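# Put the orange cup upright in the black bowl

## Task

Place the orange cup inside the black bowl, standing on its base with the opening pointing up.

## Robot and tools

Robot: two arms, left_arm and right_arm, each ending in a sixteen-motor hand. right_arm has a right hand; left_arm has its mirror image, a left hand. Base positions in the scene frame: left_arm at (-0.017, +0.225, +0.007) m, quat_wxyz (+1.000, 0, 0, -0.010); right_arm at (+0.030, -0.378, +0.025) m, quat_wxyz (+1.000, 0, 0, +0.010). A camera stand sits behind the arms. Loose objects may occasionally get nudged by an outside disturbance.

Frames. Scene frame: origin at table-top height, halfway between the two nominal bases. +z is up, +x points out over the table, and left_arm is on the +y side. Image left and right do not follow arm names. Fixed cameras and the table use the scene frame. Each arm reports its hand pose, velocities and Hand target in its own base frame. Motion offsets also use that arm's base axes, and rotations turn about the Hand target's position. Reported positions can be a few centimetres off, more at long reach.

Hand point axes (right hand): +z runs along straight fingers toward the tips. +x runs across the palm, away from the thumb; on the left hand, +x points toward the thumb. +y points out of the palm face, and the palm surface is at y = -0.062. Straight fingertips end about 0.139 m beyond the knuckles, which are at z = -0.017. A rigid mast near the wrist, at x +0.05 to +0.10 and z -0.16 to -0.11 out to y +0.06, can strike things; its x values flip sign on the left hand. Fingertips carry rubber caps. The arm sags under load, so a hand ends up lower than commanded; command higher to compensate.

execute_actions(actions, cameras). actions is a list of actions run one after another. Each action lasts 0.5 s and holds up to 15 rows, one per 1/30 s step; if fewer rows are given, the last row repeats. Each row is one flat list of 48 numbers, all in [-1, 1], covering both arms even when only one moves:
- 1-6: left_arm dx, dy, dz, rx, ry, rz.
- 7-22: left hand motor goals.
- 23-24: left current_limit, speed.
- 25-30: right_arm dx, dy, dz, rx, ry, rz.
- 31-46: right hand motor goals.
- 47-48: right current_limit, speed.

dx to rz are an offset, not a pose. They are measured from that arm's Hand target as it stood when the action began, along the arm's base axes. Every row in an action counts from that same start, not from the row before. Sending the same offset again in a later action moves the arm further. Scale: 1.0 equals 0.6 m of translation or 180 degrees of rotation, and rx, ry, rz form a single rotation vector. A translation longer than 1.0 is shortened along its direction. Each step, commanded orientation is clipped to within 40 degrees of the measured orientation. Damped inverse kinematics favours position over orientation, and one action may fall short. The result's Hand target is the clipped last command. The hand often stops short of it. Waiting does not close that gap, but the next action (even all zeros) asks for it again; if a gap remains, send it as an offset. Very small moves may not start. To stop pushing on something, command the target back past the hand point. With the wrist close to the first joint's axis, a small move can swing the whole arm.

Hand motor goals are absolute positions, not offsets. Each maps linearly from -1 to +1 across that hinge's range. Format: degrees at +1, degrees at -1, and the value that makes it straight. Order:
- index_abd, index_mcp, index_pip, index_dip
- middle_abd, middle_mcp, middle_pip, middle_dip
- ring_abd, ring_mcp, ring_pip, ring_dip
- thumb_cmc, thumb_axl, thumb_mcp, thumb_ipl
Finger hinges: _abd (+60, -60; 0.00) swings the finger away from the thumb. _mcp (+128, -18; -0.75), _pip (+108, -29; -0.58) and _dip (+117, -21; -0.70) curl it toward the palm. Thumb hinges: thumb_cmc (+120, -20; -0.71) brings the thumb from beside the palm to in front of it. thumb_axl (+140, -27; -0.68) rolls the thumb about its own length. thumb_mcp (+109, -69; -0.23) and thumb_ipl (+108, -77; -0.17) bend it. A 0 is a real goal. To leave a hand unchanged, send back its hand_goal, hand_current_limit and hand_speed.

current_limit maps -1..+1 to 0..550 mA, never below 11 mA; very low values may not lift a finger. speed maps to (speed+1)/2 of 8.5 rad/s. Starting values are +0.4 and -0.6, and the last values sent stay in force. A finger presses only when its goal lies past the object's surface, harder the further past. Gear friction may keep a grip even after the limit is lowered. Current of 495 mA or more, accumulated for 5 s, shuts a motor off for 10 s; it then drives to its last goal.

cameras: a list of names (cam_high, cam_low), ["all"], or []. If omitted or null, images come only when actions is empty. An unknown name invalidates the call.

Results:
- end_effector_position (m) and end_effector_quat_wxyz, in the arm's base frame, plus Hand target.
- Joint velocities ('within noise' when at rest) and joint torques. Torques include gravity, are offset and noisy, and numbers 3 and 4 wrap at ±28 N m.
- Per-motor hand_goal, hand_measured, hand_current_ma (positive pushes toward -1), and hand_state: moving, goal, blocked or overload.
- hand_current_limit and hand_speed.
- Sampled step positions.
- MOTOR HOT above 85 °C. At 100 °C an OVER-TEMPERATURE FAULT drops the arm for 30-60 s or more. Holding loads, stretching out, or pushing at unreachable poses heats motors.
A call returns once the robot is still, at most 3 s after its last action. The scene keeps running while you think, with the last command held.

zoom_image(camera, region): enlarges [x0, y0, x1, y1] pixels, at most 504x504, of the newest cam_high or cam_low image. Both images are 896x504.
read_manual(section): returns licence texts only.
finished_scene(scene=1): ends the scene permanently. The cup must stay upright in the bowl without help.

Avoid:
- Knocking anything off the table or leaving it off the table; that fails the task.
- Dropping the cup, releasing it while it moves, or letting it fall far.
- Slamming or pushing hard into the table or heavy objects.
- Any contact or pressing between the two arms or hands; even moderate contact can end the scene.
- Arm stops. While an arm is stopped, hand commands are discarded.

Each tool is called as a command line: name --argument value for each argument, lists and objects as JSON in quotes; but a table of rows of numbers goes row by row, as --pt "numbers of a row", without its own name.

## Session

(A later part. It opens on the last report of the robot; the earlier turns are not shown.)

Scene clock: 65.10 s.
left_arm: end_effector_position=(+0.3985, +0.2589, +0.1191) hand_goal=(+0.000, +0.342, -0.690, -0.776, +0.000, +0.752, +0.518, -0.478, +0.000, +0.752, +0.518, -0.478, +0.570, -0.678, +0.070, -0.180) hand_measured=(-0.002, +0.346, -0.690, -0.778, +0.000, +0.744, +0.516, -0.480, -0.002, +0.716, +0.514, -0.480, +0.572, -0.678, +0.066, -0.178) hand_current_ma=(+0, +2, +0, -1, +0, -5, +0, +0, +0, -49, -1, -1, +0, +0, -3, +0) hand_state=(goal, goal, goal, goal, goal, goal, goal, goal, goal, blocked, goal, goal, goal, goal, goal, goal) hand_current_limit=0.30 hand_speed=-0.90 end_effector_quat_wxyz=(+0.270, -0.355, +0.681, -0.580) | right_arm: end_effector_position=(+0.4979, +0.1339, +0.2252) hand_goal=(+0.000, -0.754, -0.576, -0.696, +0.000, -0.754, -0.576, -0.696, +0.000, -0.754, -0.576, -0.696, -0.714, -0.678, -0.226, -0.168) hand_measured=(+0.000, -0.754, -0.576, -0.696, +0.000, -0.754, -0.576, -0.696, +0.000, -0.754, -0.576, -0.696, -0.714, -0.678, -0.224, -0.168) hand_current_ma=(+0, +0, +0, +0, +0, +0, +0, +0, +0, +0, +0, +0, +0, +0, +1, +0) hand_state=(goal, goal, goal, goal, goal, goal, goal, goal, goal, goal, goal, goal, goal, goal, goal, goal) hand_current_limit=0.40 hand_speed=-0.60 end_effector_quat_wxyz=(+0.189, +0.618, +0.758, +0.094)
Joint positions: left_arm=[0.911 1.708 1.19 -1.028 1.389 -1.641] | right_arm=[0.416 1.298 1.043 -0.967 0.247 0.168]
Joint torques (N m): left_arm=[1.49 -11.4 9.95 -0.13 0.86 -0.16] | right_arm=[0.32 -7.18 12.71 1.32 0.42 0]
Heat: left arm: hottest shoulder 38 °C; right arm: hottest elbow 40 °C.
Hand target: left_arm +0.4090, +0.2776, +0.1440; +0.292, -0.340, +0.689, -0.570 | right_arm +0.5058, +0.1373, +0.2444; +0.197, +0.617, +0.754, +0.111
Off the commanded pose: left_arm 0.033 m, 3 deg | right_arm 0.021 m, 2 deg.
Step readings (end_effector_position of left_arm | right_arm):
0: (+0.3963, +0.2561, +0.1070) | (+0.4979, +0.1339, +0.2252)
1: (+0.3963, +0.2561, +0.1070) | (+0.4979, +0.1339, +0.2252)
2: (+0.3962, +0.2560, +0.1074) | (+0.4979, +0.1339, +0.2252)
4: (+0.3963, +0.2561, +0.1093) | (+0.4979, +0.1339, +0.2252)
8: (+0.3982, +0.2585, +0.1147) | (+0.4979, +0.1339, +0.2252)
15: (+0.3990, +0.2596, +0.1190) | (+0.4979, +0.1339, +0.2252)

execute_actions --actions '[[[0,0,0.028,0,0,0, 0,0.342,-0.69,-0.776, 0,0.753,0.518,-0.478, 0,0.753,0.518,-0.478, 0.571,-0.678,0.07,-0.18, 0.3,-0.9, 0,0,0,0,0,0, 0,-0.754,-0.576,-0.696,0,-0.754,-0.576,-0.696,0,-0.754,-0.576,-0.696,-0.714,-0.678,-0.226,-0.168,0.4,-0.6]],[[0,0,0.028,0,0,0, 0,0.342,-0.69,-0.776, 0,0.753,0.518,-0.478, 0,0.753,0.518,-0.478, 0.571,-0.678,0.07,-0.18, 0.3,-0.9, 0,0,0,0,0,0, 0,-0.754,-0.576,-0.696,0,-0.754,-0.576,-0.696,0,-0.754,-0.576,-0.696,-0.714,-0.678,-0.226,-0.168,0.4,-0.6]]]' --cameras '["all"]'

zoom_image --camera "cam_low" --region '[620, 230, 720, 360]'

zoom_image --camera "cam_high" --region '[595, 325, 695, 435]'

Scene clock: 66.60 s.
left_arm: end_effector_position=(+0.3995, +0.2602, +0.1525) hand_goal=(+0.000, +0.342, -0.690, -0.776, +0.000, +0.752, +0.518, -0.478, +0.000, +0.752, +0.518, -0.478, +0.570, -0.678, +0.070, -0.180) hand_measured=(-0.002, +0.346, -0.690, -0.778, +0.000, +0.744, +0.516, -0.480, -0.002, +0.716, +0.514, -0.480, +0.572, -0.678, +0.066, -0.178) hand_current_ma=(+0, +2, +0, -1, +0, -5, +0, +0, +0, -49, -1, -1, +0, +0, -3, +0) hand_state=(goal, goal, goal, goal, goal, goal, goal, goal, goal, blocked, goal, goal, goal, goal, goal, goal) hand_current_limit=0.30 hand_speed=-0.90 end_effector_quat_wxyz=(+0.270, -0.355, +0.681, -0.580) | right_arm: end_effector_position=(+0.4979, +0.1339, +0.2252) hand_goal=(+0.000, -0.754, -0.576, -0.696, +0.000, -0.754, -0.576, -0.696, +0.000, -0.754, -0.576, -0.696, -0.714, -0.678, -0.226, -0.168) hand_measured=(+0.000, -0.754, -0.576, -0.696, +0.000, -0.754, -0.576, -0.696, +0.000, -0.754, -0.576, -0.696, -0.714, -0.678, -0.224, -0.168) hand_current_ma=(+0, +0, +0, +0, +0, +0, +0, +0, +0, +0, +0, +0, +0, +0, +1, +0) hand_state=(goal, goal, goal, goal, goal, goal, goal, goal, goal, goal, goal, goal, goal, goal, goal, goal) hand_current_limit=0.40 hand_speed=-0.60 end_effector_quat_wxyz=(+0.189, +0.618, +0.758, +0.094)
Joint positions: left_arm=[0.911 1.671 1.239 -1.112 1.389 -1.643] | right_arm=[0.416 1.298 1.043 -0.967 0.247 0.168]
Joint torques (N m): left_arm=[1.44 -11.05 10.26 -0.16 0.86 -0.15] | right_arm=[0.21 -7.12 12.7 1.32 0.42 0]
Heat: left arm: hottest shoulder 38 °C; right arm: hottest elbow 40 °C.
Hand target: left_arm +0.4090, +0.2776, +0.1777; +0.292, -0.340, +0.689, -0.570 | right_arm +0.5058, +0.1373, +0.2444; +0.197, +0.617, +0.754, +0.111
Off the commanded pose: left_arm 0.032 m, 3 deg | right_arm 0.021 m, 2 deg.
Step readings (end_effector_position of left_arm | right_arm):
0: (+0.3985, +0.2589, +0.1191) | (+0.4979, +0.1339, +0.2252)
1: (+0.3984, +0.2588, +0.1191) | (+0.4979, +0.1339, +0.2252)
2: (+0.3983, +0.2586, +0.1196) | (+0.4979, +0.1339, +0.2252)
4: (+0.3979, +0.2582, +0.1214) | (+0.4979, +0.1339, +0.2252)
8: (+0.3983, +0.2587, +0.1289) | (+0.4979, +0.1339, +0.2252)
15: (+0.3997, +0.2604, +0.1367) | (+0.4979, +0.1339, +0.2252)
16: (+0.3996, +0.2603, +0.1368) | (+0.4979, +0.1339, +0.2252)
17: (+0.3993, +0.2600, +0.1371) | (+0.4979, +0.1339, +0.2252)
19: (+0.3987, +0.2591, +0.1384) | (+0.4979, +0.1339, +0.2252)
23: (+0.3989, +0.2593, +0.1445) | (+0.4979, +0.1339, +0.2252)
30: (+0.4000, +0.2609, +0.1524) | (+0.4979, +0.1339, +0.2252)

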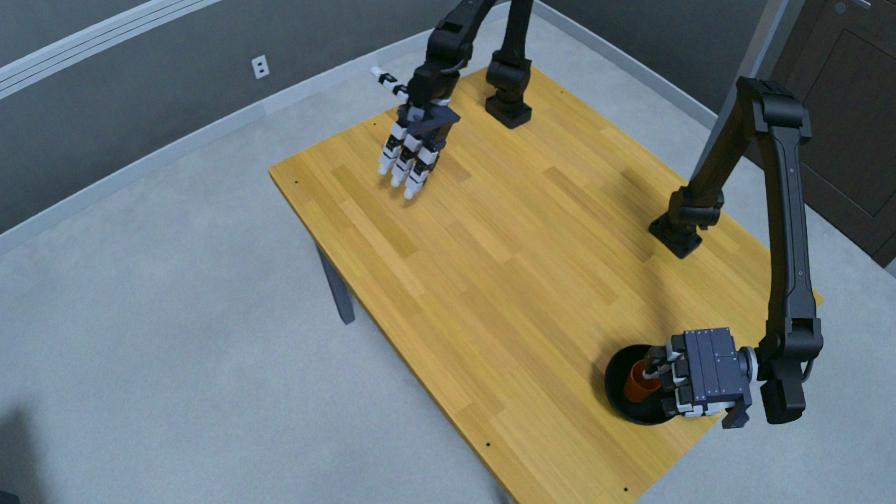

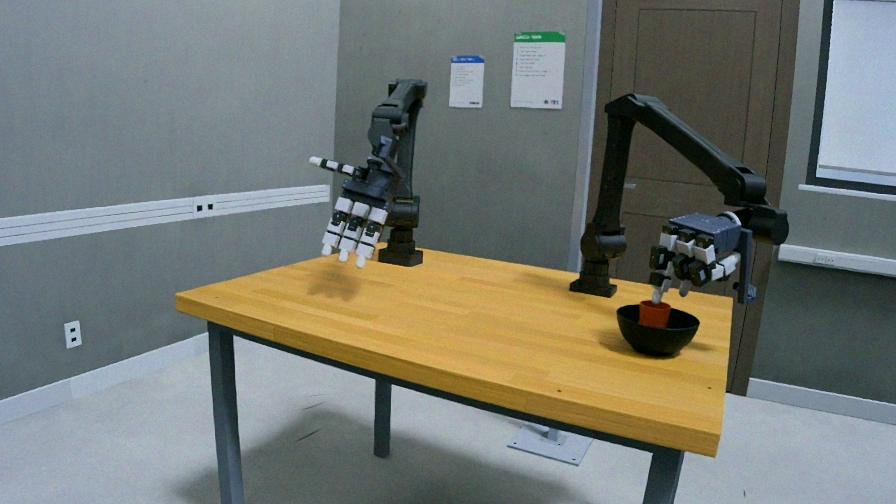

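Scaled by 3.877 from the camera's 896x504 image, which has a finer 1280x720 frame.

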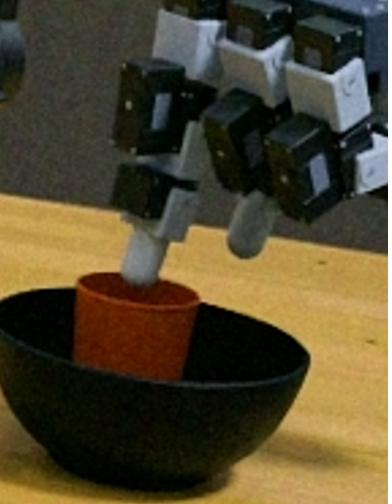

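Scaled by 4.582 from the camera's 896x504 image, which has a finer 1280x720 frame.

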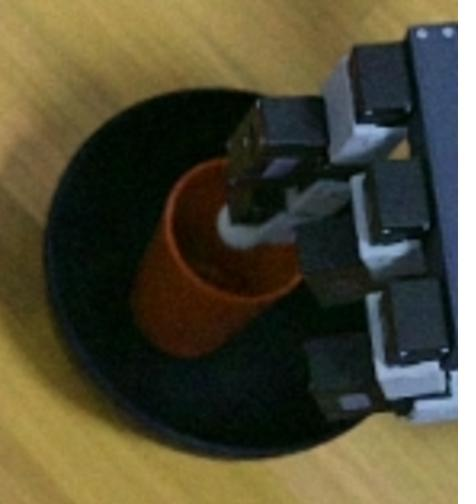

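execute_actions --actions '[[[0,0,0.028,0,0,0, 0,0.342,-0.69,-0.776, 0,0.753,0.518,-0.478, 0,0.753,0.518,-0.478, 0.571,-0.678,0.07,-0.18, 0.3,-0.9, 0,0,0,0,0,0, 0,-0.754,-0.576,-0.696,0,-0.754,-0.576,-0.696,0,-0.754,-0.576,-0.696,-0.714,-0.678,-0.226,-0.168,0.4,-0.6]],[[0,0,0.04,0,0,0, 0,0.342,-0.69,-0.776, 0,0.753,0.518,-0.478, 0,0.753,0.518,-0.478, 0.571,-0.678,0.07,-0.18, 0.3,-0.9, 0,0,0,0,0,0, 0,-0.754,-0.576,-0.696,0,-0.754,-0.576,-0.696,0,-0.754,-0.576,-0.696,-0.714,-0.678,-0.226,-0.168,0.4,-0.6]],[[0,0,0.05,0,0,0, 0,0.342,-0.69,-0.776, 0,0.753,0.518,-0.478, 0,0.753,0.518,-0.478, 0.571,-0.678,0.07,-0.18, 0.3,-0.9, 0,0,0,0,0,0, 0,-0.754,-0.576,-0.696,0,-0.754,-0.576,-0.696,0,-0.754,-0.576,-0.696,-0.714,-0.678,-0.226,-0.168,0.4,-0.6]]]' --cameras '["all"]'

zoom_image --camera "cam_low" --region '[600, 230, 720, 370]'

zoom_image --camera "cam_high" --region '[595, 325, 695, 435]'

Scene clock: 68.70 s.
left_arm: end_effector_position=(+0.4011, +0.2622, +0.2235) hand_goal=(+0.000, +0.342, -0.690, -0.776, +0.000, +0.752, +0.518, -0.478, +0.000, +0.752, +0.518, -0.478, +0.570, -0.678, +0.070, -0.180) hand_measured=(-0.002, +0.346, -0.690, -0.778, +0.000, +0.744, +0.516, -0.480, -0.002, +0.716, +0.514, -0.480, +0.572, -0.678, +0.066, -0.178) hand_current_ma=(+0, +2, +0, -1, +0, -5, +0, +0, +0, -49, -1, -1, +0, +0, -3, +0) hand_state=(goal, goal, goal, goal, goal, goal, goal, goal, goal, blocked, goal, goal, goal, goal, goal, goal) hand_current_limit=0.30 hand_speed=-0.90 end_effector_quat_wxyz=(+0.269, -0.357, +0.681, -0.580) | right_arm: end_effector_position=(+0.4979, +0.1339, +0.2252) hand_goal=(+0.000, -0.754, -0.576, -0.696, +0.000, -0.754, -0.576, -0.696, +0.000, -0.754, -0.576, -0.696, -0.714, -0.678, -0.226, -0.168) hand_measured=(+0.000, -0.754, -0.576, -0.696, +0.000, -0.754, -0.576, -0.696, +0.000, -0.754, -0.576, -0.696, -0.714, -0.678, -0.224, -0.168) hand_current_ma=(+0, +0, +0, +0, +0, +0, +0, +0, +0, +0, +0, +0, +0, +0, +1, +0) hand_state=(goal, goal, goal, goal, goal, goal, goal, goal, goal, goal, goal, goal, goal, goal, goal, goal) hand_current_limit=0.40 hand_speed=-0.60 end_effector_quat_wxyz=(+0.189, +0.618, +0.758, +0.094)
Joint positions: left_arm=[0.911 1.614 1.364 -1.284 1.388 -1.656] | right_arm=[0.416 1.298 1.043 -0.967 0.247 0.168]
Joint torques (N m): left_arm=[1.44 -10.4 10.93 -0.1 0.88 -0.1] | right_arm=[0.26 -7.06 12.72 1.32 0.42 0]
Heat: left arm: hottest shoulder 38 °C; right arm: hottest elbow 40 °C.
Hand target: left_arm +0.4090, +0.2776, +0.2484; +0.292, -0.340, +0.689, -0.570 | right_arm +0.5058, +0.1373, +0.2444; +0.197, +0.617, +0.754, +0.111
Off the commanded pose: left_arm 0.030 m, 4 deg | right_arm 0.021 m, 2 deg.
Step readings (end_effector_position of left_arm | right_arm):
0: (+0.3995, +0.2602, +0.1525) | (+0.4979, +0.1339, +0.2252)
1: (+0.3995, +0.2601, +0.1525) | (+0.4979, +0.1339, +0.2252)
2: (+0.3993, +0.2599, +0.1529) | (+0.4979, +0.1339, +0.2252)
4: (+0.3991, +0.2597, +0.1545) | (+0.4979, +0.1339, +0.2252)
8: (+0.3994, +0.2601, +0.1610) | (+0.4979, +0.1339, +0.2252)
15: (+0.4004, +0.2613, +0.1686) | (+0.4979, +0.1339, +0.2252)
16: (+0.4003, +0.2612, +0.1687) | (+0.4979, +0.1339, +0.2252)
17: (+0.4001, +0.2609, +0.1692) | (+0.4979, +0.1339, +0.2252)
19: (+0.3996, +0.2603, +0.1717) | (+0.4979, +0.1339, +0.2252)
23: (+0.4000, +0.2608, +0.1818) | (+0.4979, +0.1339, +0.2252)
30: (+0.4013, +0.2626, +0.1935) | (+0.4979, +0.1339, +0.2252)
31: (+0.4012, +0.2624, +0.1937) | (+0.4979, +0.1339, +0.2252)
32: (+0.4008, +0.2619, +0.1943) | (+0.4979, +0.1339, +0.2252)
34: (+0.4002, +0.2612, +0.1973) | (+0.4979, +0.1339, +0.2252)
38: (+0.4011, +0.2623, +0.2094) | (+0.4979, +0.1339, +0.2252)
45: (+0.4021, +0.2636, +0.2232) | (+0.4979, +0.1339, +0.2252)

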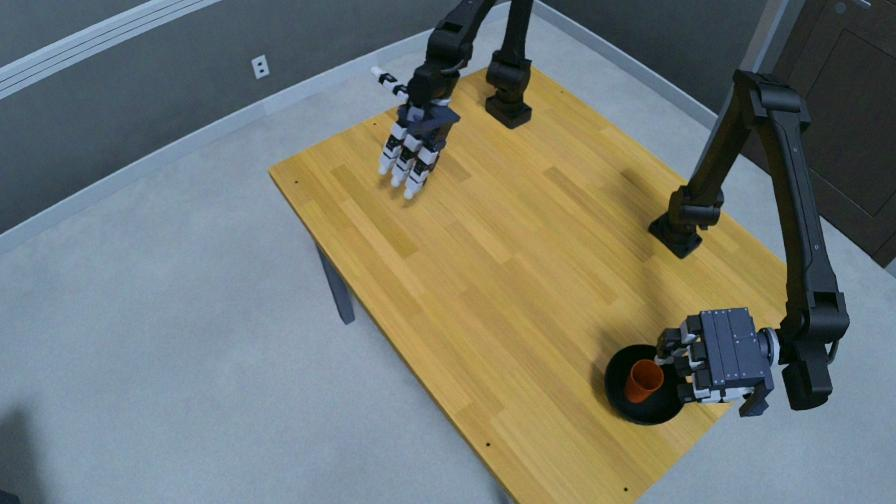

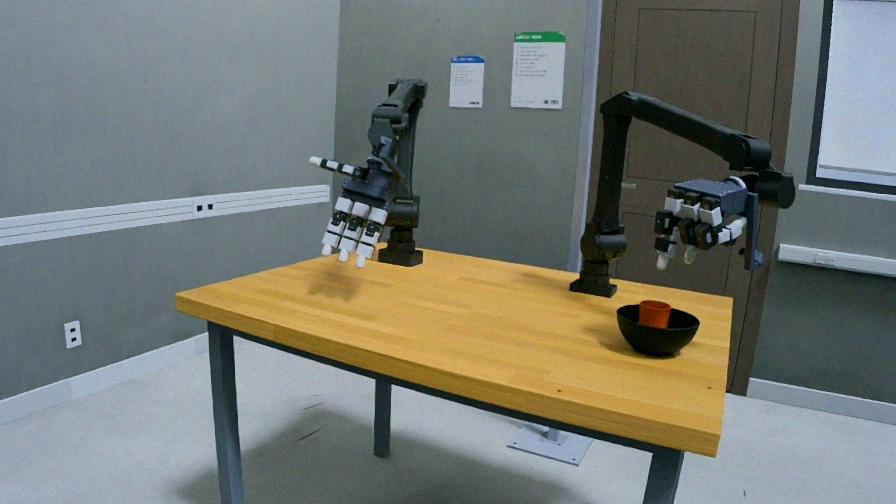

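Scaled by 3.600 from the camera's 896x504 image, which has a finer 1280x720 frame.

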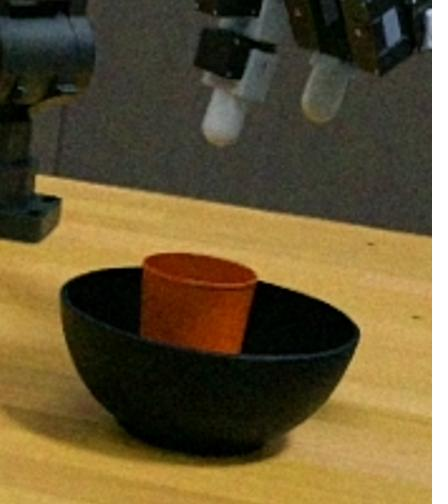

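Scaled by 4.582 from the camera's 896x504 image, which has a finer 1280x720 frame.

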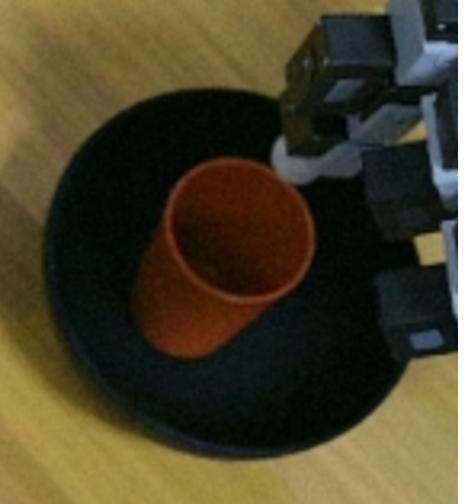

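finished_scene

The scene is finished: the task was done.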